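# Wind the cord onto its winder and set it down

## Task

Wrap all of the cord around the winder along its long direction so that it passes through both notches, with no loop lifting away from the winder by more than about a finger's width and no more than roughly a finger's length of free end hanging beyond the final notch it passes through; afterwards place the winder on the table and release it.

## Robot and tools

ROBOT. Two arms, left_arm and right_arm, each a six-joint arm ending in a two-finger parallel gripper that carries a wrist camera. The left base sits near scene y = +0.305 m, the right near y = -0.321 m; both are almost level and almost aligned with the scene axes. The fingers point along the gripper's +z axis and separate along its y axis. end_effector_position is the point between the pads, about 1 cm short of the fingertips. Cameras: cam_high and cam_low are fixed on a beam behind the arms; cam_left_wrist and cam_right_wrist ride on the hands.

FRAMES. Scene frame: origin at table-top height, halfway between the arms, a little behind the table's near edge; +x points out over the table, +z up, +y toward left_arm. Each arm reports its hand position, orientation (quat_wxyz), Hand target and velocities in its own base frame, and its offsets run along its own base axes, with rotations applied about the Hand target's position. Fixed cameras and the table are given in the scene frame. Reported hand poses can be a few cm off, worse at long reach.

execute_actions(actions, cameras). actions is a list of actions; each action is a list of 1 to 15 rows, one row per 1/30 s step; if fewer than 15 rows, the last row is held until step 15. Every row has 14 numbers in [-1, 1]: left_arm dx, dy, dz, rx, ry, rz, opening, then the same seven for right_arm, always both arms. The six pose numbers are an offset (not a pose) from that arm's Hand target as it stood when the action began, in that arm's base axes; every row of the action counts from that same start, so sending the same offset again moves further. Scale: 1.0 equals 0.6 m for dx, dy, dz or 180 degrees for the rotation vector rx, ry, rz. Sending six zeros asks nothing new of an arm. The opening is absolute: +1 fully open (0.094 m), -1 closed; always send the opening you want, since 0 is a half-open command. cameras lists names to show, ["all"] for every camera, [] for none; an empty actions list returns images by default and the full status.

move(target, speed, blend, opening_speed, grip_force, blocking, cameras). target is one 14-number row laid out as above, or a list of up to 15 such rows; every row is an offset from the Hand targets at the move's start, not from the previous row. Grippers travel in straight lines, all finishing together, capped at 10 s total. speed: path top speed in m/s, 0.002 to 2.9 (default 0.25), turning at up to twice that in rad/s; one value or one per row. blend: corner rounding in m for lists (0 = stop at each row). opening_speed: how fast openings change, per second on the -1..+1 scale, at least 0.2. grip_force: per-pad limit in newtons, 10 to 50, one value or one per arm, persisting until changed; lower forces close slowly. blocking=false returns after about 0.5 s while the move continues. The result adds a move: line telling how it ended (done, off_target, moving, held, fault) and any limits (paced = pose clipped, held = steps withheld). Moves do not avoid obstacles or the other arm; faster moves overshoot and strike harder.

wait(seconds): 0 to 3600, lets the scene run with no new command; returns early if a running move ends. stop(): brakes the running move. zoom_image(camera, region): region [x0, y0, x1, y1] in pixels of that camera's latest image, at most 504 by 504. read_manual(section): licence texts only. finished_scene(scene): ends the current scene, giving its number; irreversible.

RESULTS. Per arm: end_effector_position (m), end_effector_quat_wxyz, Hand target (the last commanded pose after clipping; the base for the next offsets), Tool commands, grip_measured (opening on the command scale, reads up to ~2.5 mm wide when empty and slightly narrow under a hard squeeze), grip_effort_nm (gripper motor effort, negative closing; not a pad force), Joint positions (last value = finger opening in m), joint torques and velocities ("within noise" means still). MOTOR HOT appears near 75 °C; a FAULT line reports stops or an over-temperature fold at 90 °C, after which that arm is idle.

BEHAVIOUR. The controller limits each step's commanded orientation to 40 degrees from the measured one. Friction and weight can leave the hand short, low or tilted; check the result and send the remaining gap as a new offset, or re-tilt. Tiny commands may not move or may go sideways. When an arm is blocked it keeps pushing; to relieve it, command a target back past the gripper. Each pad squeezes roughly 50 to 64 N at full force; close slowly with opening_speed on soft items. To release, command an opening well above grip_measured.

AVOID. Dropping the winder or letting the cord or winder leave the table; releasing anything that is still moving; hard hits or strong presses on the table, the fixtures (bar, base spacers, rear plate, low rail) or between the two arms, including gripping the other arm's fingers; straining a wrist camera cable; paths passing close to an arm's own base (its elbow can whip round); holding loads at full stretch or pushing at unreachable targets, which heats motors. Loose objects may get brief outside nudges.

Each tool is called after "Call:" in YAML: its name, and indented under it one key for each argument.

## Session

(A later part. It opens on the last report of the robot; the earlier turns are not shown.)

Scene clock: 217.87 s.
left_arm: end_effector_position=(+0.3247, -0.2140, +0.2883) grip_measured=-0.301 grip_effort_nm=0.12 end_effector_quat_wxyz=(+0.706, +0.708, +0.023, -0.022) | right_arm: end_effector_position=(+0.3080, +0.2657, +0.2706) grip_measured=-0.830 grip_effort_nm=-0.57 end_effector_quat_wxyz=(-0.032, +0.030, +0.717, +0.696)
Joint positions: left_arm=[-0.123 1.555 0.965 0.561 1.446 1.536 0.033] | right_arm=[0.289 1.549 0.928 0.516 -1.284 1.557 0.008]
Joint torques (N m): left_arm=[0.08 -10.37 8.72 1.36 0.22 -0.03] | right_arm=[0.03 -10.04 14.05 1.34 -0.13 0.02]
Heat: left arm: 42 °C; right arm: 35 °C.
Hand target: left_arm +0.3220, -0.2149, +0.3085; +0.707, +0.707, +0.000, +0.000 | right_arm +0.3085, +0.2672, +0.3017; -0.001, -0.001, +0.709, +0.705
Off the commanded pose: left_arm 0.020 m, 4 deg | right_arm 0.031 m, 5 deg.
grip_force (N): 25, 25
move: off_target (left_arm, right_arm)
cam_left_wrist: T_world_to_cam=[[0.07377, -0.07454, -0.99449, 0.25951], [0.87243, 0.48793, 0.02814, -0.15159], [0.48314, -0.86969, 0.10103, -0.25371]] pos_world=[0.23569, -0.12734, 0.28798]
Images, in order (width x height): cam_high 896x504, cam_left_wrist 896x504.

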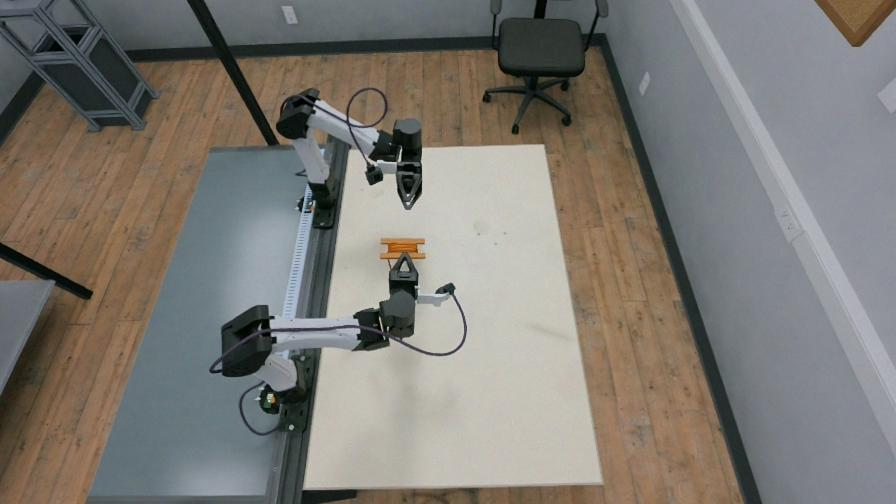

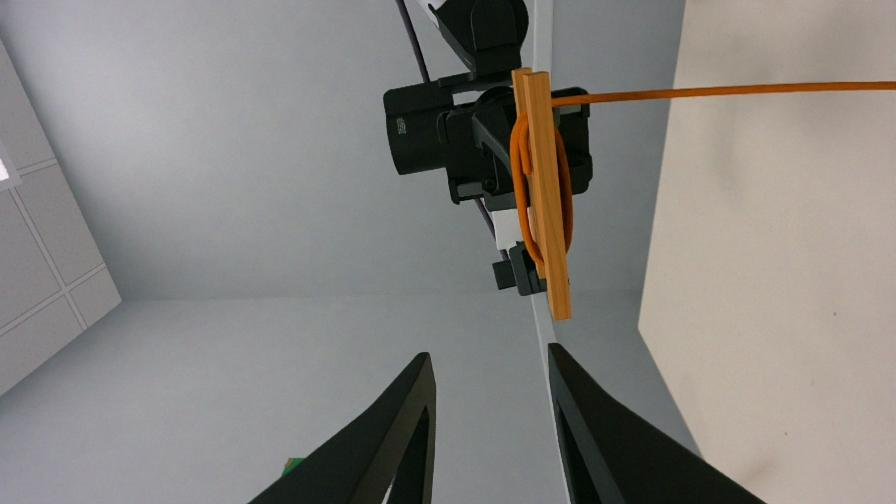

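Call:
move:
  target:
    - [-0.016,-0.07,-0.065,0,0,0,-0.2,0,0,0,0,0,0,-1]
    - [-0.016,-0.148,-0.065,0,0,0,-0.2,0,0,0,0,0,0,-1]
  speed: 0.2
  blend: [0.01,0]
  cameras: ["cam_left_wrist"]

Scene clock: 219.70 s.
left_arm: end_effector_position=(+0.3072, -0.3008, +0.2642) grip_measured=-0.202 grip_effort_nm=0.13 end_effector_quat_wxyz=(+0.704, +0.710, +0.003, -0.006) | right_arm: end_effector_position=(+0.3080, +0.2657, +0.2706) grip_measured=-0.830 grip_effort_nm=-0.57 end_effector_quat_wxyz=(-0.032, +0.030, +0.717, +0.696)
Joint positions: left_arm=[-0.391 1.617 0.924 0.672 1.184 1.576 0.038] | right_arm=[0.289 1.549 0.928 0.516 -1.284 1.557 0.008]
Joint torques (N m): left_arm=[-0.05 -6.45 8.05 1.78 0.17 -0.25] | right_arm=[0.05 -10.03 14.05 1.35 -0.13 0.02]
Heat: left arm: 42 °C; right arm: 36 °C.
Hand target: left_arm +0.3123, -0.3038, +0.2694; +0.707, +0.707, +0.000, -0.001 | right_arm +0.3085, +0.2672, +0.3017; -0.001, -0.001, +0.709, +0.705
Off the commanded pose: left_arm 0.008 m, 1 deg | right_arm 0.031 m, 5 deg.
grip_force (N): 25, 25
move: done
cam_left_wrist: T_world_to_cam=[[0.12333, -0.07138, -0.98979, 0.21489], [0.87312, 0.48185, 0.07405, -0.10741], [0.47165, -0.87334, 0.12175, -0.32145]] pos_world=[0.21889, -0.21364, 0.25978]

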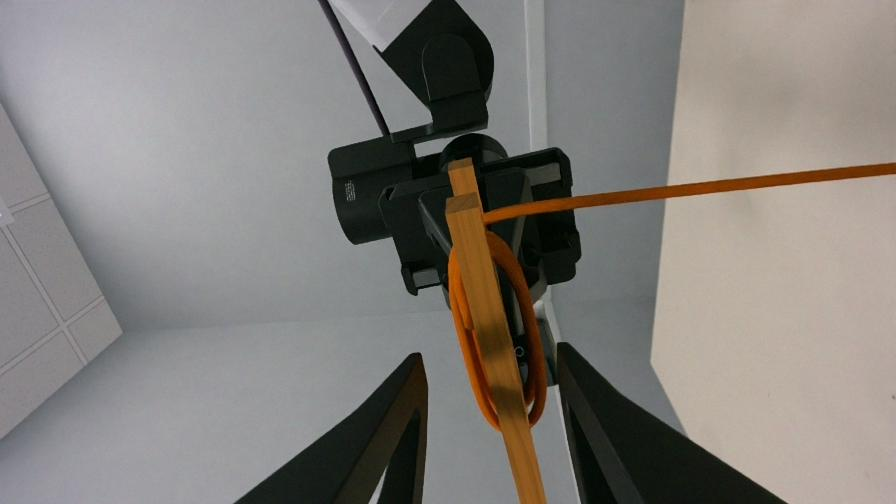

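Call:
move:
  target:
    - [0,0,0,0,0.015,0,-0.4,0,0,0,0,0,0,-1]
    - [0,0,0,0,0.015,0,-1,0,0,0,0,0,0,-1]
  speed: 0.15
  cameras: ["cam_left_wrist"]

Scene clock: 222.67 s.
left_arm: end_effector_position=(+0.3074, -0.3008, +0.2644) grip_measured=-0.838 grip_effort_nm=-0.52 end_effector_quat_wxyz=(+0.704, +0.709, +0.023, -0.025) | right_arm: end_effector_position=(+0.3089, +0.2659, +0.2735) grip_measured=-0.830 grip_effort_nm=-0.57 end_effector_quat_wxyz=(-0.027, +0.026, +0.716, +0.697)
Joint positions: left_arm=[-0.391 1.617 0.924 0.674 1.183 1.519 0.008] | right_arm=[0.289 1.549 0.936 0.515 -1.284 1.552 0.008]
Joint torques (N m): left_arm=[0.1 -6.41 8.02 1.74 0.15 -0.12] | right_arm=[0.05 -9.94 13.35 1.35 -0.12 0.07]
Heat: left arm: 42 °C; right arm: 37 °C.
Hand target: left_arm +0.3123, -0.3038, +0.2694; +0.707, +0.707, +0.017, -0.017 | right_arm +0.3085, +0.2672, +0.3016; -0.001, -0.001, +0.709, +0.705
Off the commanded pose: left_arm 0.008 m, 1 deg | right_arm 0.028 m, 4 deg.
grip_force (N): 25, 25
move: done
cam_left_wrist: T_world_to_cam=[[0.06848, -0.07156, -0.99508, 0.23329], [0.87512, 0.48324, 0.02547, -0.09501], [0.47904, -0.87256, 0.09572, -0.31671]] pos_world=[0.21888, -0.21374, 0.26487]

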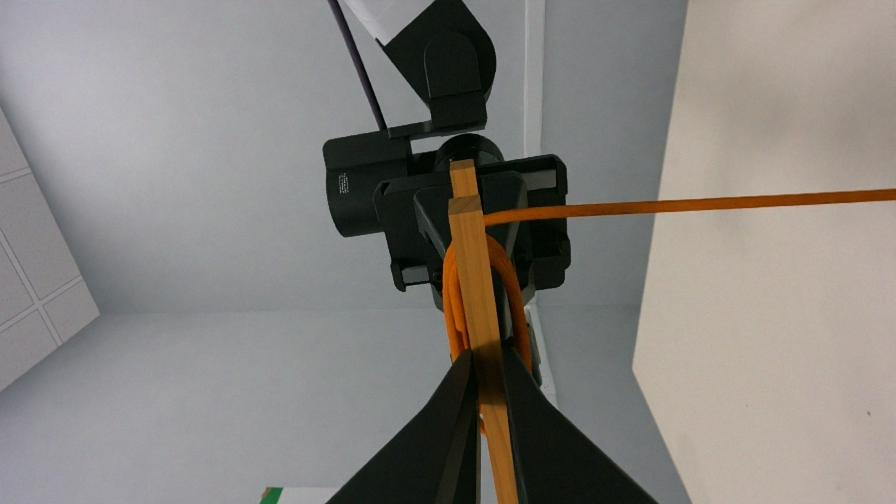

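Call:
move:
  target:
    - [0,0,0,0,0,0,-1,0,0,0,0,0,0,-0.3]
    - [0,0,0,0,0,0,-1,0,-0.10,0,0,0,0,-0.3]
    - [0,0,0.05,-0.039,0.499,-0.039,-1,0,-0.12,0,0,-0.5,0,-0.3]
    - [0,0,0.05,-0.0177,0.833,-0.065,-1,0,-0.12,0,0,-1,0,-0.3]
    - [0,0,0.05,0,0.975,0,-1,0,-0.12,0,0,-1,0,-0.3]
  speed: 0.5
  blend: [0,0.02,0.04,0.03,0]
  cameras: ["cam_right_wrist","cam_high"]

Call:
zoom_image:
  camera: "cam_high"
  region: [360, 200, 460, 280]

Scene clock: 229.03 s.
left_arm: end_effector_position=(+0.3164, -0.3034, +0.2709) grip_measured=-0.840 grip_effort_nm=-0.53 end_effector_quat_wxyz=(-0.013, -0.021, +0.717, -0.697) | right_arm: end_effector_position=(+0.3133, +0.1986, +0.2974) grip_measured=-0.302 grip_effort_nm=0.08 end_effector_quat_wxyz=(+0.717, -0.697, +0.003, +0.016)
Joint positions: left_arm=[-0.391 1.62 0.99 0.554 1.168 -1.549 0.008] | right_arm=[0.078 1.595 0.876 1.157 -1.504 -1.107 0.033]
Joint torques (N m): left_arm=[0.1 -11.92 9.36 1.93 0.35 0.13] | right_arm=[-1.25 -9.29 6.46 0.79 0.11 0.05]
Heat: left arm: 42 °C; right arm: 36 °C.
Hand target: left_arm +0.3123, -0.3038, +0.2995; +0.011, +0.011, +0.707, -0.707 | right_arm +0.3084, +0.1953, +0.3016; +0.709, -0.705, +0.001, -0.001
Off the commanded pose: left_arm 0.029 m, 5 deg | right_arm 0.007 m, 2 deg.
grip_force (N): 25, 25
move: off_target (left_arm)
cam_right_wrist: T_world_to_cam=[[0.15584, 0.03063, 0.98731, -0.33671], [0.87082, -0.47605, -0.12268, -0.10534], [0.46625, 0.87888, -0.10086, -0.17322]] pos_world=[0.22496, 0.11241, 0.30205]
Images, in order (width x height): cam_high 896x504, cam_right_wrist 896x504.

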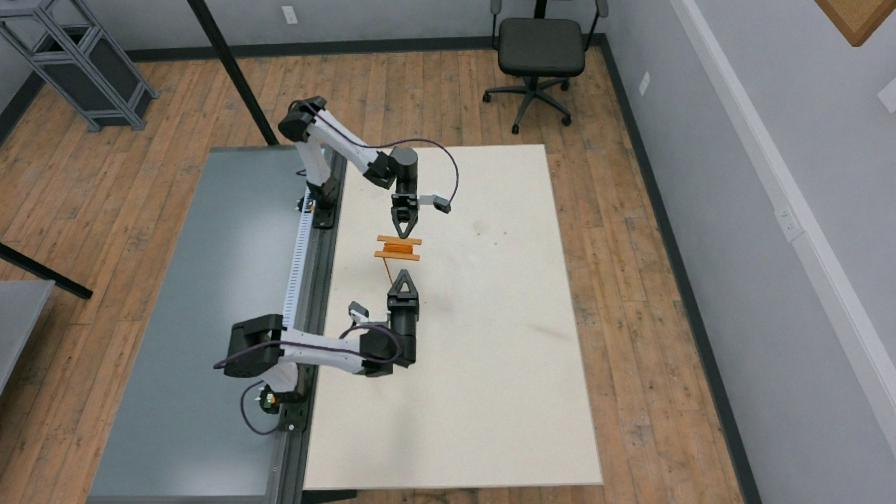

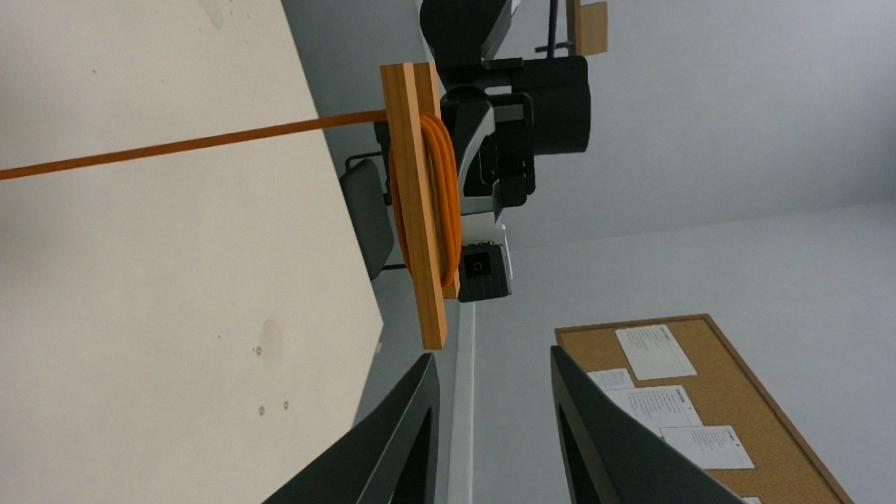

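Scaled by 5.040 from the camera's image (finer frame: 1280x720).

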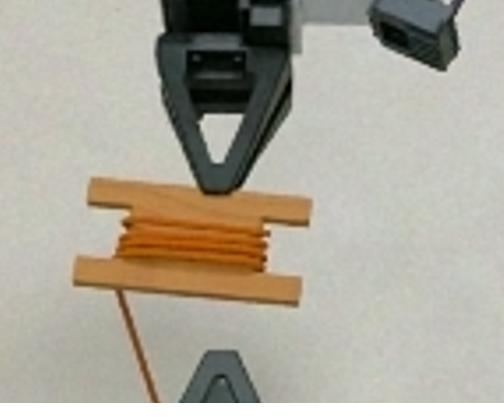

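Call:
move:
  target:
    - [0,0,0,0,0,0,-1,-0.019,0.05,-0.045,0,0.02,0,-0.2]
    - [0,0,0,0,0,0,-1,-0.019,0.119,-0.045,0,0.02,0,-0.2]
  speed: 0.2
  blend: [0.01,0]
  cameras: ["cam_right_wrist"]

Scene clock: 232.03 s.
left_arm: end_effector_position=(+0.3167, -0.3034, +0.2684) grip_measured=-0.840 grip_effort_nm=-0.53 end_effector_quat_wxyz=(-0.017, -0.027, +0.719, -0.694) | right_arm: end_effector_position=(+0.2932, +0.2654, +0.2578) grip_measured=-0.202 grip_effort_nm=0.08 end_effector_quat_wxyz=(+0.706, -0.706, +0.030, +0.040)
Joint positions: left_arm=[-0.391 1.62 0.99 0.537 1.165 -1.548 0.008] | right_arm=[0.3 1.546 0.812 0.735 -1.285 -1.471 0.038]
Joint torques (N m): left_arm=[0.12 -11.97 9.36 2.08 0.4 0.12] | right_arm=[-0.12 -8.61 11.9 0.88 0.08 0.12]
Heat: left arm: 42 °C; right arm: 36 °C.
Hand target: left_arm +0.3123, -0.3038, +0.2995; +0.011, +0.011, +0.707, -0.707 | right_arm +0.2970, +0.2667, +0.2747; +0.709, -0.705, +0.023, +0.021
Off the commanded pose: left_arm 0.031 m, 6 deg | right_arm 0.017 m, 2 deg.
grip_force (N): 25, 25
move: off_target (right_arm)
cam_right_wrist: T_world_to_cam=[[0.22717, 0.05895, 0.97207, -0.32104], [0.85903, -0.48234, -0.1715, -0.04314], [0.45876, 0.874, -0.16021, -0.20773]] pos_world=[0.20529, 0.17967, 0.27139]

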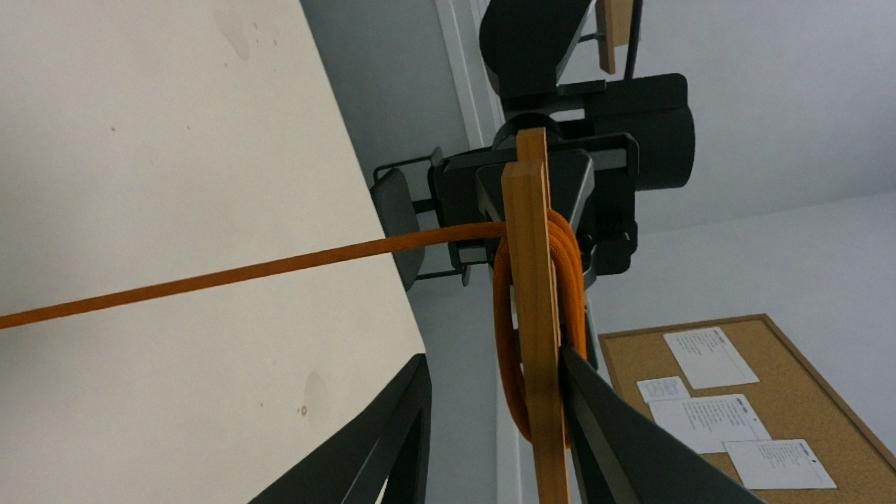

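Call:
move:
  target: [0,0,0,0,0,0,-1,0,0,0.025,0,0,0,-0.2]
  speed: 0.1
  cameras: ["cam_right_wrist"]

Scene clock: 233.33 s.
left_arm: end_effector_position=(+0.3159, -0.3032, +0.2693) grip_measured=-0.840 grip_effort_nm=-0.53 end_effector_quat_wxyz=(-0.017, -0.026, +0.719, -0.694) | right_arm: end_effector_position=(+0.2963, +0.2657, +0.2684) grip_measured=-0.202 grip_effort_nm=0.08 end_effector_quat_wxyz=(+0.704, -0.708, +0.041, +0.042)
Joint positions: left_arm=[-0.391 1.617 0.99 0.537 1.168 -1.548 0.008] | right_arm=[0.3 1.525 0.849 0.657 -1.272 -1.471 0.038]
Joint torques (N m): left_arm=[0.13 -11.78 9.32 2.07 0.36 0.13] | right_arm=[-0.09 -8.99 12.59 0.95 -0.07 0.08]
Heat: left arm: 42 °C; right arm: 36 °C.
Hand target: left_arm +0.3123, -0.3038, +0.2995; +0.011, +0.011, +0.707, -0.707 | right_arm +0.2970, +0.2667, +0.2896; +0.709, -0.705, +0.023, +0.022
Off the commanded pose: left_arm 0.030 m, 6 deg | right_arm 0.021 m, 3 deg.
grip_force (N): 25, 25
move: off_target (right_arm)
cam_right_wrist: T_world_to_cam=[[0.24526, 0.06157, 0.9675, -0.33682], [0.84974, -0.49406, -0.18397, -0.03465], [0.46667, 0.86725, -0.17349, -0.20472]] pos_world=[0.20758, 0.18116, 0.28398]

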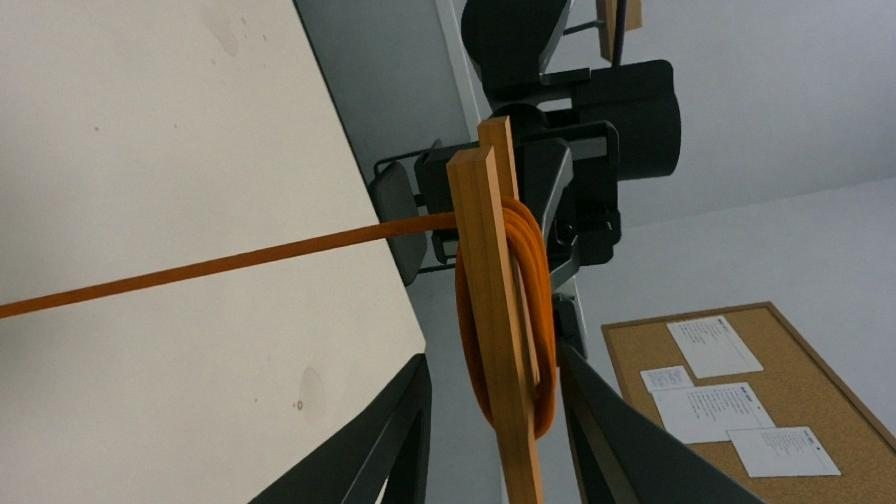

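Aligned; close.

Call:
move:
  target:
    - [0,0,0,0,0,0,-1,0.01,0.004,0,0,-0.006,0,-0.4]
    - [0,0,0,0,0,0,-1,0.01,0.004,0,0,-0.006,0,-1]
  speed: 0.15
  cameras: ["cam_right_wrist"]

Scene clock: 235.97 s.
left_arm: end_effector_position=(+0.3158, -0.3032, +0.2703) grip_measured=-0.840 grip_effort_nm=-0.52 end_effector_quat_wxyz=(-0.015, -0.024, +0.718, -0.695) | right_arm: end_effector_position=(+0.2998, +0.2667, +0.2794) grip_measured=-0.762 grip_effort_nm=-0.46 end_effector_quat_wxyz=(+0.708, -0.706, +0.022, +0.022)
Joint positions: left_arm=[-0.391 1.616 0.99 0.54 1.168 -1.548 0.008] | right_arm=[0.3 1.525 0.88 0.655 -1.27 -1.497 0.011]
Joint torques (N m): left_arm=[0.08 -11.62 9.36 2.05 0.36 0.12] | right_arm=[0.08 -6.57 12.11 0.95 -0.05 0.14]
Heat: left arm: 43 °C; right arm: 36 °C.
Hand target: left_arm +0.3123, -0.3038, +0.2996; +0.011, +0.011, +0.707, -0.707 | right_arm +0.3030, +0.2691, +0.2896; +0.709, -0.705, +0.016, +0.015
Off the commanded pose: left_arm 0.029 m, 5 deg | right_arm 0.011 m, 1 deg.
grip_force (N): 25, 25
move: off_target (right_arm); target 2's new opening was sent with right_arm's hand 0.013 m and 2 deg from that target
cam_right_wrist: T_world_to_cam=[[0.19204, 0.05253, 0.97998, -0.33355], [0.85769, -0.49428, -0.14158, -0.04931], [0.47695, 0.86771, -0.13998, -0.21784]] pos_world=[0.21025, 0.18217, 0.2894]

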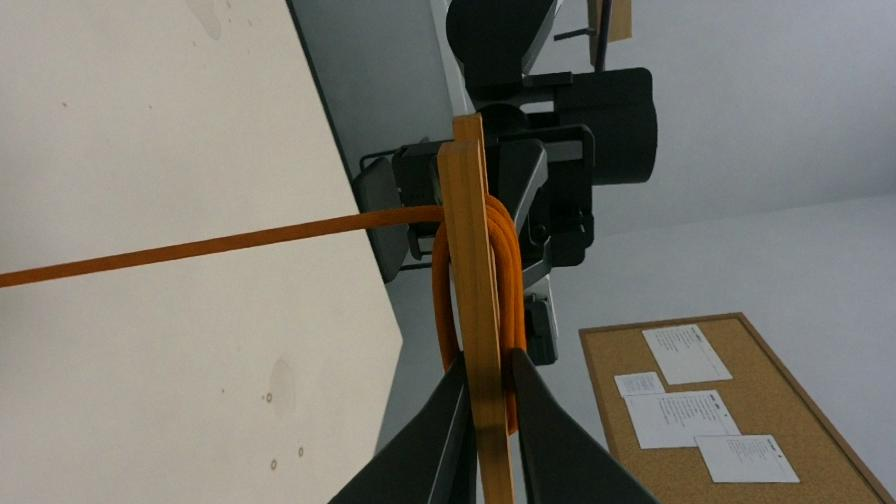

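Call:
move:
  target:
    - [0,0,0,0,0,0,-0.3,0,0,0,0,0,0,-1]
    - [0,0.15,0,0,0,0,-0.3,0,0,0.0,0,0,0,-1]
    - [0,0.15,0,0,-0.5,0,-0.3,0,0.0,0.05,0.011,0.499,0.011,-1]
    - [0,0.15,0,0,-1,0,-0.3,0,0.0,0.05,0.005,0.833,0.018,-1]
    - [0,0.15,0,0,-1,0,-0.3,0,0.0,0.05,0,0.98,0,-1]
  speed: 0.5
  blend: [0,0.02,0.04,0.03,0]
  cameras: ["cam_left_wrist","cam_high"]

Call:
zoom_image:
  camera: "cam_high"
  region: [360, 200, 460, 280]

Scene clock: 243.10 s.
left_arm: end_effector_position=(+0.3134, -0.2132, +0.2785) grip_measured=-0.301 grip_effort_nm=0.13 end_effector_quat_wxyz=(+0.705, +0.709, +0.012, -0.012) | right_arm: end_effector_position=(+0.3061, +0.2689, +0.2912) grip_measured=-0.829 grip_effort_nm=-0.57 end_effector_quat_wxyz=(-0.020, +0.020, +0.717, +0.696)
Joint positions: left_arm=[-0.124 1.527 0.899 0.592 1.446 1.572 0.033] | right_arm=[0.301 1.516 0.981 0.433 -1.269 1.53 0.008]
Joint torques (N m): left_arm=[0.18 -9.81 9.11 1.39 0.21 -0.11] | right_arm=[-0.08 -10.02 13.09 1.4 -0.17 0.11]
Heat: left arm: 43 °C; right arm: 37 °C.
Hand target: left_arm +0.3123, -0.2138, +0.2995; +0.707, +0.707, -0.011, +0.011 | right_arm +0.3031, +0.2690, +0.3196; +0.006, -0.007, +0.709, +0.705
Off the commanded pose: left_arm 0.021 m, 4 deg | right_arm 0.029 m, 5 deg.
grip_force (N): 25, 25
move: off_target (left_arm, right_arm)
cam_left_wrist: T_world_to_cam=[[0.10257, -0.0738, -0.99199, 0.24101], [0.87202, 0.48649, 0.05397, -0.14921], [0.47861, -0.87057, 0.11425, -0.24905]] pos_world=[0.22459, -0.12644, 0.27558]
Images, in order (width x height): cam_high 896x504, cam_left_wrist 896x504.

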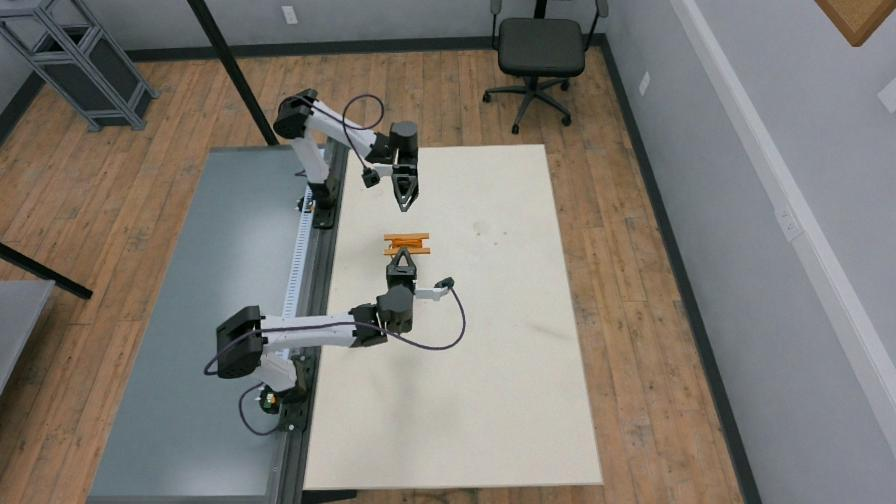

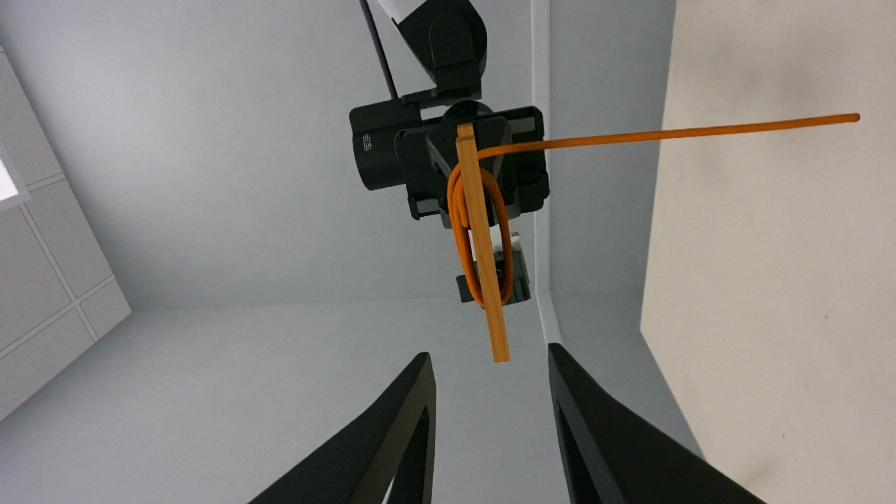

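Scaled by 5.040 from the camera's image (finer frame: 1280x720).

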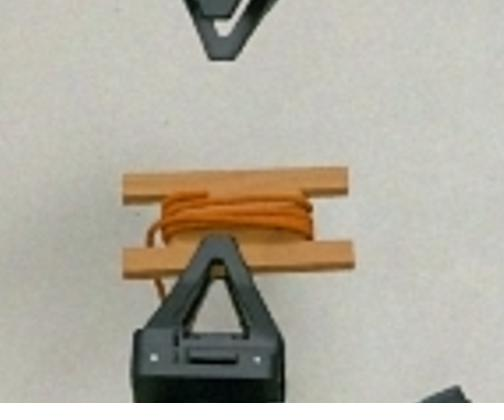

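Call:
move:
  target:
    - [0.012,-0.07,-0.015,0,0,0,-0.2,0,0,0,0,0,0,-1]
    - [0.012,-0.144,-0.015,0,0,0,-0.2,0,0,0,0,0,0,-1]
  speed: 0.2
  blend: [0.01,0]
  cameras: ["cam_left_wrist"]

Scene clock: 244.90 s.
left_arm: end_effector_position=(+0.3135, -0.2969, +0.2847) grip_measured=-0.202 grip_effort_nm=0.13 end_effector_quat_wxyz=(+0.706, +0.709, -0.006, +0.003) | right_arm: end_effector_position=(+0.3061, +0.2689, +0.2912) grip_measured=-0.829 grip_effort_nm=-0.57 end_effector_quat_wxyz=(-0.020, +0.020, +0.717, +0.696)
Joint positions: left_arm=[-0.373 1.601 0.992 0.597 1.202 1.594 0.038] | right_arm=[0.301 1.516 0.981 0.433 -1.269 1.53 0.008]
Joint torques (N m): left_arm=[0.1 -6.23 8.91 1.64 0.14 -0.08] | right_arm=[-0.08 -10 13.08 1.4 -0.16 0.11]
Heat: left arm: 43 °C; right arm: 37 °C.
Hand target: left_arm +0.3194, -0.3002, +0.2905; +0.707, +0.707, -0.011, +0.011 | right_arm +0.3031, +0.2690, +0.3196; +0.006, -0.007, +0.709, +0.705
Off the commanded pose: left_arm 0.009 m, 1 deg | right_arm 0.029 m, 5 deg.
grip_force (N): 25, 25
move: done
cam_left_wrist: T_world_to_cam=[[0.14835, -0.07457, -0.98612, 0.22487], [0.87069, 0.48267, 0.09449, -0.12117], [0.46892, -0.87262, 0.13653, -0.32659]] pos_world=[0.22529, -0.20974, 0.27779]

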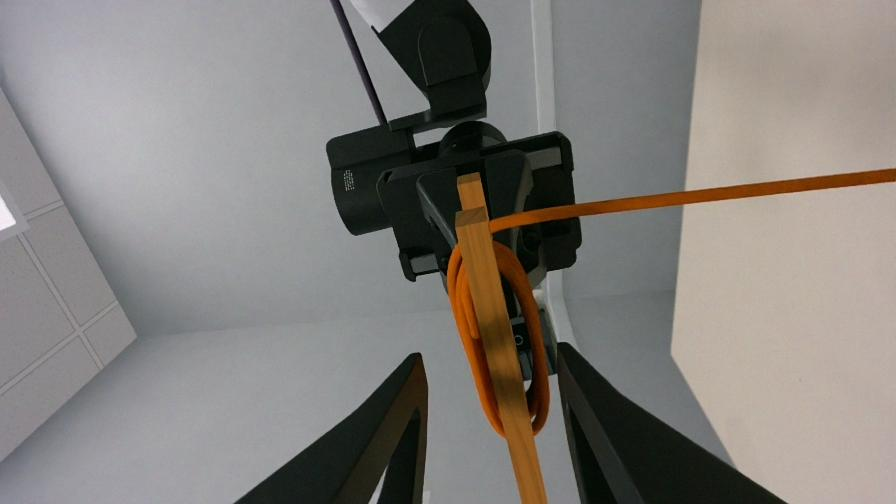

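Call:
move:
  target:
    - [0,-0.006,0,0,0.018,0,-0.4,0,0,0,0,0,0,-1]
    - [0,-0.006,0,0,0.018,0,-1,0,0,0,0,0,0,-1]
  speed: 0.15
  cameras: ["cam_left_wrist"]

Scene clock: 247.83 s.
left_arm: end_effector_position=(+0.3149, -0.2992, +0.2832) grip_measured=-0.841 grip_effort_nm=-0.51 end_effector_quat_wxyz=(+0.704, +0.710, +0.017, -0.017) | right_arm: end_effector_position=(+0.3052, +0.2686, +0.2931) grip_measured=-0.829 grip_effort_nm=-0.57 end_effector_quat_wxyz=(-0.018, +0.018, +0.717, +0.697)
Joint positions: left_arm=[-0.379 1.607 0.997 0.589 1.191 1.543 0.007] | right_arm=[0.301 1.51 0.981 0.433 -1.269 1.53 0.008]
Joint torques (N m): left_arm=[-0.2 -6.37 8.88 1.72 0.16 -0.11] | right_arm=[-0.08 -9.44 13.16 1.4 -0.16 0.1]
Heat: left arm: 42 °C; right arm: 37 °C.
Hand target: left_arm +0.3195, -0.3037, +0.2904; +0.707, +0.707, +0.009, -0.009 | right_arm +0.3031, +0.2690, +0.3196; +0.006, -0.007, +0.709, +0.705
Off the commanded pose: left_arm 0.010 m, 1 deg | right_arm 0.027 m, 4 deg.
grip_force (N): 25, 25
move: done
cam_left_wrist: T_world_to_cam=[[0.08943, -0.07025, -0.99351, 0.24491], [0.87245, 0.4867, 0.04412, -0.10621], [0.48045, -0.87074, 0.10481, -0.3231]] pos_world=[0.22599, -0.21244, 0.28188]

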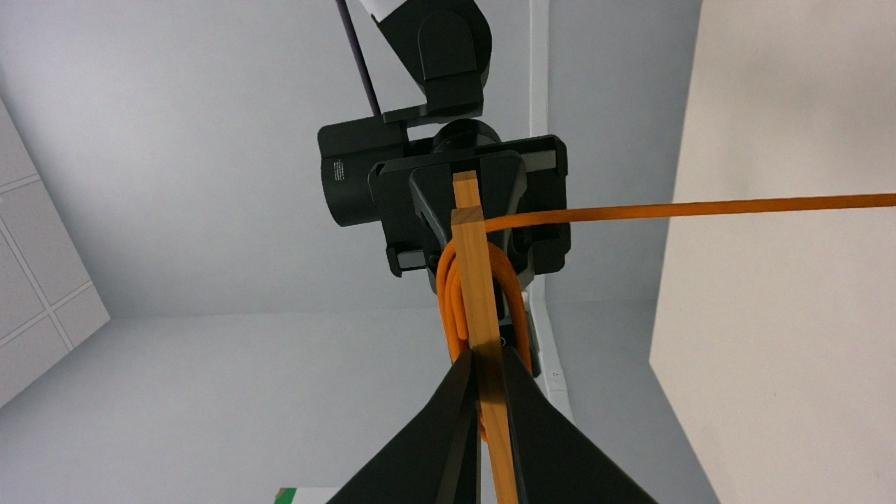

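Call:
move:
  target:
    - [0,0,0,0,0,0,-1,0,0,0,0,0,0,-0.3]
    - [0,0,0,0,0,0,-1,0,-0.10,-0.03,0,0,0,-0.3]
    - [0,0,0.03,-0.044,0.499,-0.044,-1,0,-0.12,-0.03,0,-0.5,0,-0.3]
    - [0,0,0.03,-0.020,0.833,-0.072,-1,0,-0.12,-0.03,0,-1,0,-0.3]
    - [0,0,0.03,0,0.975,0,-1,0,-0.12,-0.03,0,-1,0,-0.3]
  speed: 0.45
  blend: [0,0.02,0.04,0.03,0]
  cameras: ["cam_right_wrist","cam_high"]

Call:
zoom_image:
  camera: "cam_high"
  region: [360, 200, 460, 280]

Scene clock: 254.37 s.
left_arm: end_effector_position=(+0.3235, -0.3046, +0.2792) grip_measured=-0.841 grip_effort_nm=-0.53 end_effector_quat_wxyz=(-0.006, -0.012, +0.717, -0.697) | right_arm: end_effector_position=(+0.3069, +0.2003, +0.2951) grip_measured=-0.302 grip_effort_nm=0.09 end_effector_quat_wxyz=(+0.715, -0.699, +0.002, +0.010)
Joint positions: left_arm=[-0.385 1.636 1.042 0.519 1.176 -1.528 0.007] | right_arm=[0.085 1.538 0.856 0.98 -1.494 -1.257 0.033]
Joint torques (N m): left_arm=[0.34 -12.23 9.42 1.93 0.37 0.12] | right_arm=[-1.24 -8.9 7.69 0.84 0.04 0.03]
Heat: left arm: 42 °C; right arm: 36 °C.
Hand target: left_arm +0.3195, -0.3037, +0.3084; +0.019, +0.019, +0.707, -0.707 | right_arm +0.3030, +0.1971, +0.3015; +0.709, -0.705, -0.006, -0.007
Off the commanded pose: left_arm 0.029 m, 5 deg | right_arm 0.008 m, 2 deg.
grip_force (N): 25, 25
move: off_target (left_arm)
cam_right_wrist: T_world_to_cam=[[0.1458, 0.0353, 0.98868, -0.33169], [0.86921, -0.48182, -0.11098, -0.101], [0.47245, 0.87556, -0.10093, -0.17321]] pos_world=[0.21798, 0.1147, 0.29924]
Images, in order (width x height): cam_high 896x504, cam_right_wrist 896x504.

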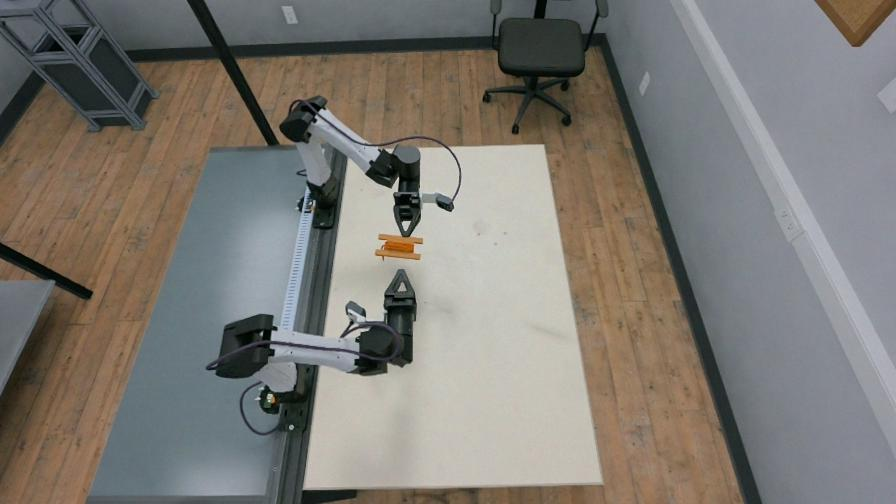

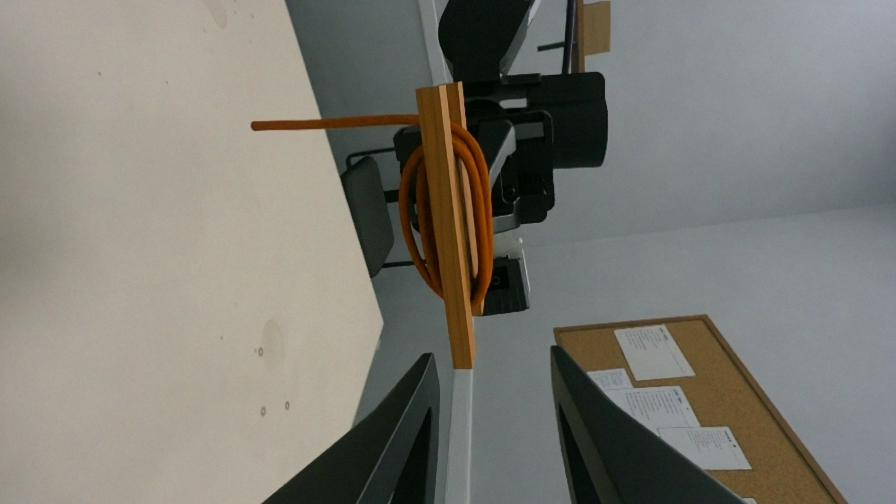

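Scaled by 5.040 from the camera's image (finer frame: 1280x720).

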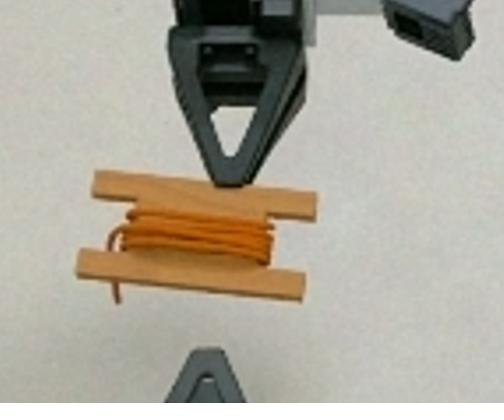

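Call:
move:
  target:
    - [0,0,-0.26,0,0,0,-1,0,-0.03,0.05,0,0.5,0,0.6]
    - [0,0,-0.26,0,0,0,-1,-0.047,0.16,-0.17,0,-0.7071,0.7071,0.6]
  speed: 0.35
  cameras: ["cam_right_wrist","cam_low","cam_high"]

Scene clock: 262.53 s.
left_arm: end_effector_position=(+0.3224, -0.3043, +0.1596) grip_measured=-0.841 grip_effort_nm=-0.53 end_effector_quat_wxyz=(+0.024, +0.019, +0.707, -0.707) | right_arm: end_effector_position=(+0.2703, +0.2905, +0.1928) grip_measured=+0.598 grip_effort_nm=0.08 end_effector_quat_wxyz=(+0.034, -0.013, +0.998, +0.044)
Joint positions: left_arm=[-0.385 1.951 0.8 1.153 1.178 -1.512 0.007] | right_arm=[0.816 2.013 2.125 -1.574 -0.012 0.791 0.075]
Joint torques (N m): left_arm=[0.34 -7.82 3.64 2.14 0.3 -0.02] | right_arm=[-0.08 -9.05 11.51 0.32 0.11 0.21]
Heat: left arm: 42 °C; right arm: 37 °C.
Hand target: left_arm +0.3195, -0.3038, +0.1525; +0.019, +0.019, +0.707, -0.707 | right_arm +0.2749, +0.2931, +0.1996; -0.001, -0.009, +1.000, -0.003
Off the commanded pose: left_arm 0.008 m, 1 deg | right_arm 0.009 m, 7 deg.
joint sent to its limit (right arm) — joint 4 (wrist pitch), lower limit. The joint targets are off in orientation, not in position.
grip_force (N): 25, 25
move: off_target (right_arm)
cam_right_wrist: T_world_to_cam=[[-0.09781, -0.98384, -0.14996, 0.3531], [-0.89784, 0.02224, 0.43975, 0.18794], [-0.42931, 0.17765, -0.88551, 0.35257]] pos_world=[0.35464, 0.28058, 0.28251]
Images, in order (width x height): cam_high 896x504, cam_low 896x504, cam_right_wrist 896x504.

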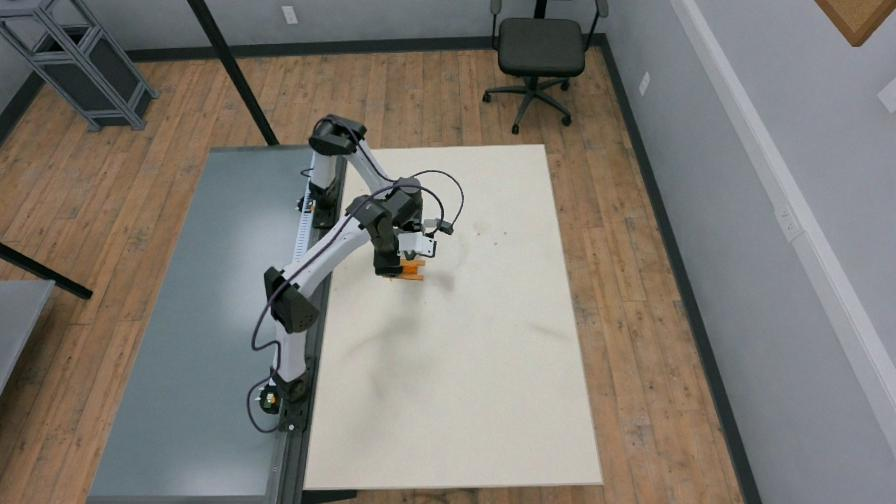

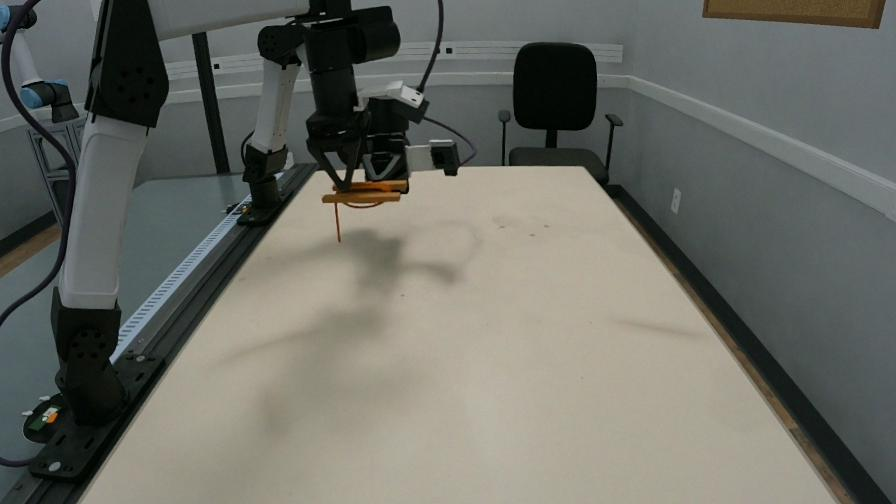

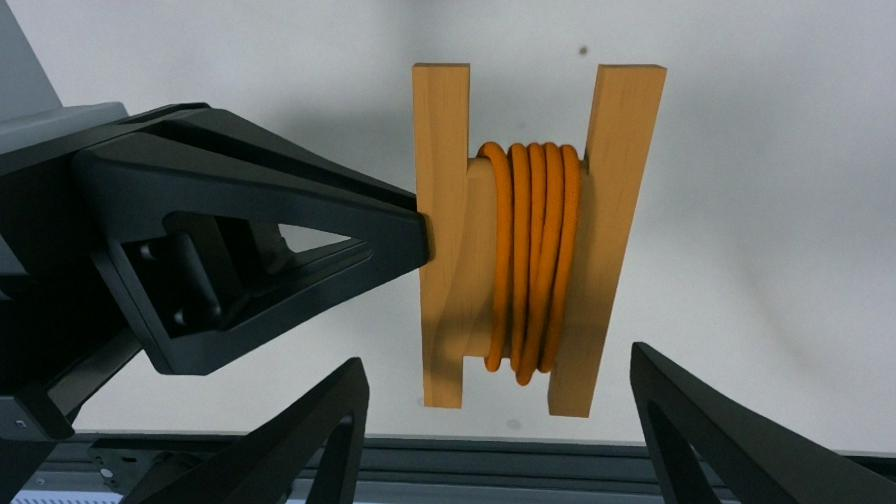

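Call:
move:
  target:
    - [0,0,0,0,0,0,-1,-0.003,-0.007,-0.04,0,0,-0.033,0.6]
    - [0,0,0,0,0,0,-1,-0.003,-0.007,-0.04,0,0,-0.033,0.1]
  speed: 0.1
  cameras: ["cam_right_wrist"]

Scene clock: 266.30 s.
left_arm: end_effector_position=(+0.3224, -0.3043, +0.1596) grip_measured=-0.841 grip_effort_nm=-0.53 end_effector_quat_wxyz=(+0.024, +0.019, +0.707, -0.707) | right_arm: end_effector_position=(+0.2719, +0.2920, +0.1805) grip_measured=+0.102 grip_effort_nm=-0.09 end_effector_quat_wxyz=(+0.021, +0.037, +0.999, +0.033)
Joint positions: left_arm=[-0.385 1.951 0.8 1.153 1.178 -1.512 0.007] | right_arm=[0.816 2.045 2.125 -1.574 -0.011 0.891 0.052]
Joint torques (N m): left_arm=[0.32 -7.8 3.67 2.14 0.3 -0.02] | right_arm=[-0.46 -9.1 7.34 0.28 0.1 0.22]
Heat: left arm: 41 °C; right arm: 36 °C.
Hand target: left_arm +0.3195, -0.3038, +0.1525; +0.019, +0.019, +0.707, -0.707 | right_arm +0.2730, +0.2889, +0.1756; -0.001, +0.042, +0.999, -0.003
Off the commanded pose: left_arm 0.008 m, 1 deg | right_arm 0.006 m, 5 deg.
joint sent to its limit (right arm) — joint 4 (wrist pitch), lower limit. The joint targets are off in orientation, not in position.
grip_force (N): 25, 25
move: off_target (right_arm); target 2's new opening was sent with right_arm's hand 0.006 m and 5 deg from that target
cam_right_wrist: T_world_to_cam=[[-0.19942, -0.9717, -0.12663, 0.37272], [-0.87744, 0.11953, 0.46456, 0.1563], [-0.43628, 0.20375, -0.87644, 0.33477]] pos_world=[0.35752, 0.27528, 0.26799]

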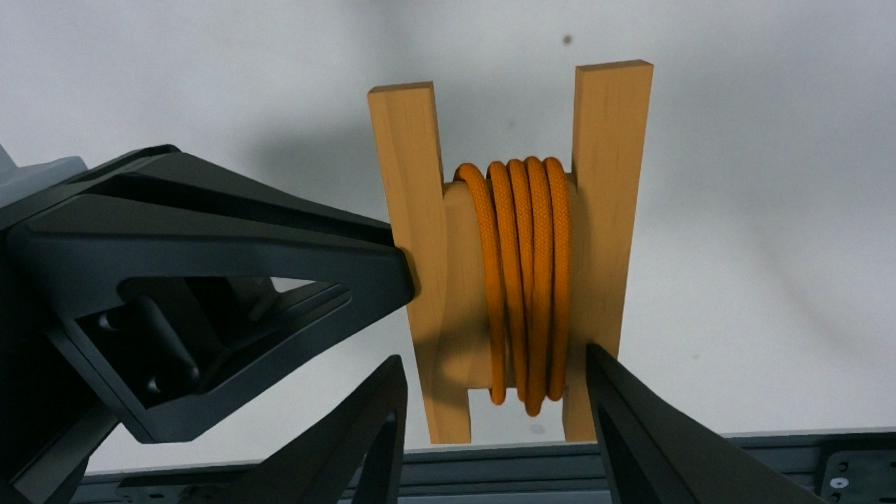

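Call:
move:
  target:
    - [0,0,0,0,0,0,-1,0,0,0.01,0,0,0,0.6]
    - [0,0,0,0,0,0,-1,0.0,-0.011,0.01,0,0,0,0.6]
    - [0,0,0,0,0,0,-1,0.0,-0.011,-0.018,0,0,0,0.6]
  speed: 0.1
  cameras: ["cam_right_wrist"]

Scene clock: 269.73 s.
left_arm: end_effector_position=(+0.3224, -0.3043, +0.1596) grip_measured=-0.841 grip_effort_nm=-0.53 end_effector_quat_wxyz=(+0.024, +0.019, +0.707, -0.707) | right_arm: end_effector_position=(+0.2698, +0.2898, +0.1721) grip_measured=+0.598 grip_effort_nm=0.09 end_effector_quat_wxyz=(+0.011, +0.038, +0.999, +0.021)
Joint positions: left_arm=[-0.385 1.951 0.8 1.153 1.178 -1.512 0.007] | right_arm=[0.816 2.054 2.106 -1.575 -0.011 0.892 0.075]
Joint torques (N m): left_arm=[0.35 -7.86 3.67 2.14 0.3 -0.02] | right_arm=[-1.58 -9.22 6.34 0.24 0.1 0.1]
Heat: left arm: 41 °C; right arm: 36 °C.
Hand target: left_arm +0.3195, -0.3038, +0.1525; +0.019, +0.019, +0.707, -0.707 | right_arm +0.2730, +0.2823, +0.1647; -0.001, +0.042, +0.999, -0.003
Off the commanded pose: left_arm 0.008 m, 1 deg | right_arm 0.011 m, 3 deg.
joint sent to its limit (right arm) — joint 4 (wrist pitch), lower limit. The joint targets still meet the commanded pose.
grip_force (N): 25, 25
move: off_target (right_arm)
cam_right_wrist: T_world_to_cam=[[-0.20203, -0.97407, -0.10183, 0.36618], [-0.8679, 0.12989, 0.47946, 0.15053], [-0.4538, 0.18524, -0.87164, 0.33621]] pos_world=[0.3572, 0.27486, 0.25817]

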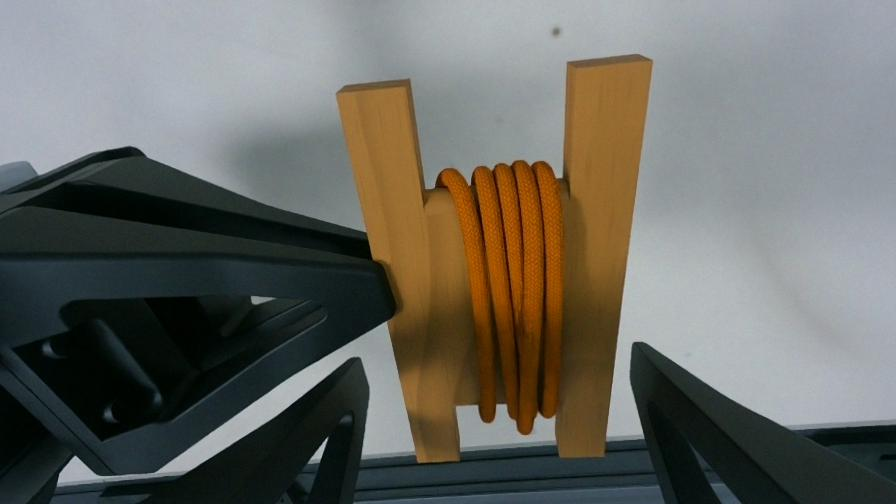

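Call:
move:
  target:
    - [0,0,0,0,0,0,-1,0.0,-0.005,-0.014,0,0,0.008,0.6]
    - [0,0,0,0,0,0,-1,0.0,-0.005,-0.014,0,0,0.008,0.0]
  speed: 0.1
  cameras: ["cam_right_wrist"]

Scene clock: 272.07 s.
left_arm: end_effector_position=(+0.3231, -0.3043, +0.1597) grip_measured=-0.841 grip_effort_nm=-0.53 end_effector_quat_wxyz=(+0.025, +0.017, +0.706, -0.707) | right_arm: end_effector_position=(+0.2697, +0.2848, +0.1634) grip_measured=+0.200 grip_effort_nm=-0.53 end_effector_quat_wxyz=(+0.001, +0.027, +1.000, +0.010)
Joint positions: left_arm=[-0.385 1.951 0.8 1.154 1.174 -1.513 0.007] | right_arm=[0.807 2.061 2.082 -1.574 -0.013 0.862 0.056]
Joint torques (N m): left_arm=[0.34 -7.82 3.67 2.13 0.34 0] | right_arm=[-1.25 -9.35 6.35 0.26 0.11 0.09]
Heat: left arm: 41 °C; right arm: 36 °C.
Hand target: left_arm +0.3195, -0.3038, +0.1525; +0.019, +0.019, +0.707, -0.707 | right_arm +0.2731, +0.2792, +0.1563; -0.001, +0.030, +1.000, -0.003
Off the commanded pose: left_arm 0.008 m, 1 deg | right_arm 0.009 m, 2 deg.
grip_force (N): 25, 25
move: done
cam_right_wrist: T_world_to_cam=[[-0.18377, -0.97997, -0.07669, 0.35306], [-0.86017, 0.12256, 0.49506, 0.1527], [-0.47575, 0.15695, -0.86547, 0.34244]] pos_world=[0.35915, 0.27353, 0.24785]

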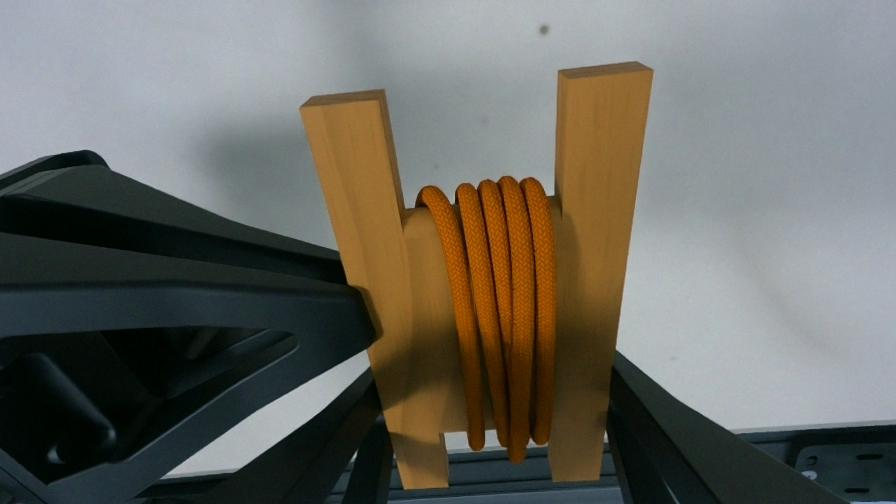

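Call:
move:
  target:
    - [0,0,0,0,0,0,-0.2,0,0,0,0,0,0,0]
    - [0,0.15,0.05,0,0,0,-0.2,0,0,0,0,0,0,0]
    - [0,0.18,0.15,0,0,0,-0.2,0,0,-0.12,0,0,0,0]
    - [0,0.18,0.15,0,0,0,-0.2,0.11,0,-0.225,0,0,0,0]
  speed: [0.2,0.25,0.2,0.1]
  blend: [0,0.01,0.01,0]
  cameras: ["cam_right_wrist","cam_low"]

Call:
zoom_image:
  camera: "cam_low"
  region: [310, 160, 490, 280]

Scene clock: 275.53 s.
left_arm: end_effector_position=(+0.3179, -0.1970, +0.2222) grip_measured=-0.202 grip_effort_nm=0.13 end_effector_quat_wxyz=(-0.007, -0.009, +0.707, -0.707) | right_arm: end_effector_position=(+0.3254, +0.2766, +0.0277) grip_measured=+0.199 grip_effort_nm=-0.57 end_effector_quat_wxyz=(-0.014, +0.028, +1.000, -0.005)
Joint positions: left_arm=[-0.072 1.661 0.768 0.879 1.495 -1.58 0.038] | right_arm=[0.7 2.249 1.835 -1.186 -0.012 0.755 0.056]
Joint torques (N m): left_arm=[0.68 -10.88 8.43 1.61 0.31 0.12] | right_arm=[-1.25 -8.9 10.28 0.43 0.11 0.09]
Heat: left arm: 41 °C; right arm: 35 °C.
Hand target: left_arm +0.3195, -0.1958, +0.2425; +0.018, +0.019, +0.707, -0.707 | right_arm +0.3391, +0.2793, +0.0214; -0.001, +0.030, +1.000, -0.003
Off the commanded pose: left_arm 0.020 m, 4 deg | right_arm 0.015 m, 2 deg.
grip_force (N): 25, 25
move: off_target (left_arm, right_arm)
cam_right_wrist: T_world_to_cam=[[-0.18565, -0.98175, -0.0412, 0.34491], [-0.84421, 0.13791, 0.51797, 0.25867], [-0.50284, 0.13094, -0.85441, 0.26849]] pos_world=[0.41741, 0.26779, 0.10963]
Images, in order (width x height): cam_low 896x504, cam_right_wrist 896x504.

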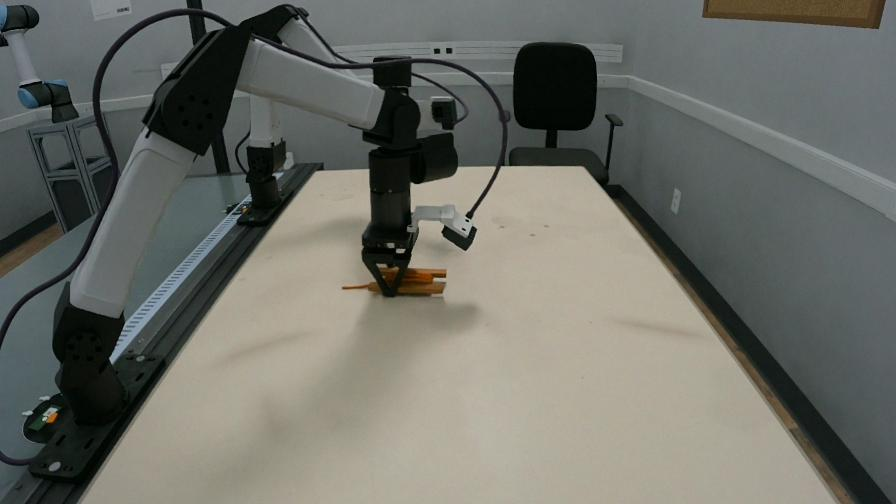

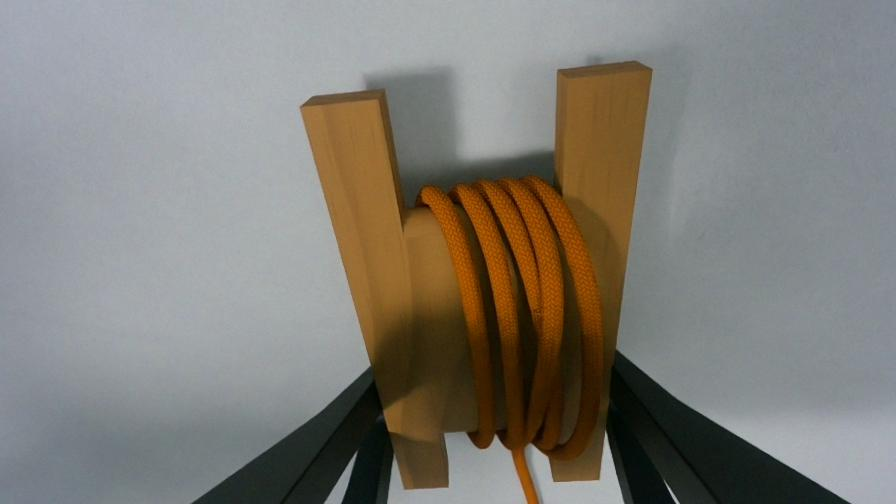

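Scaled by 2.800 from the camera's image (finer frame: 1280x720).

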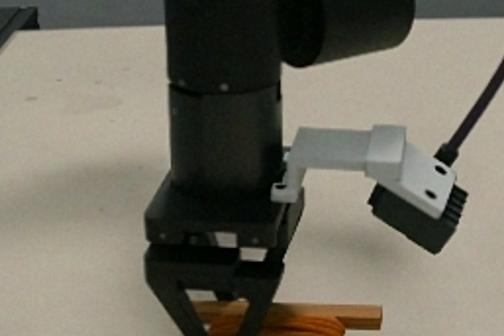

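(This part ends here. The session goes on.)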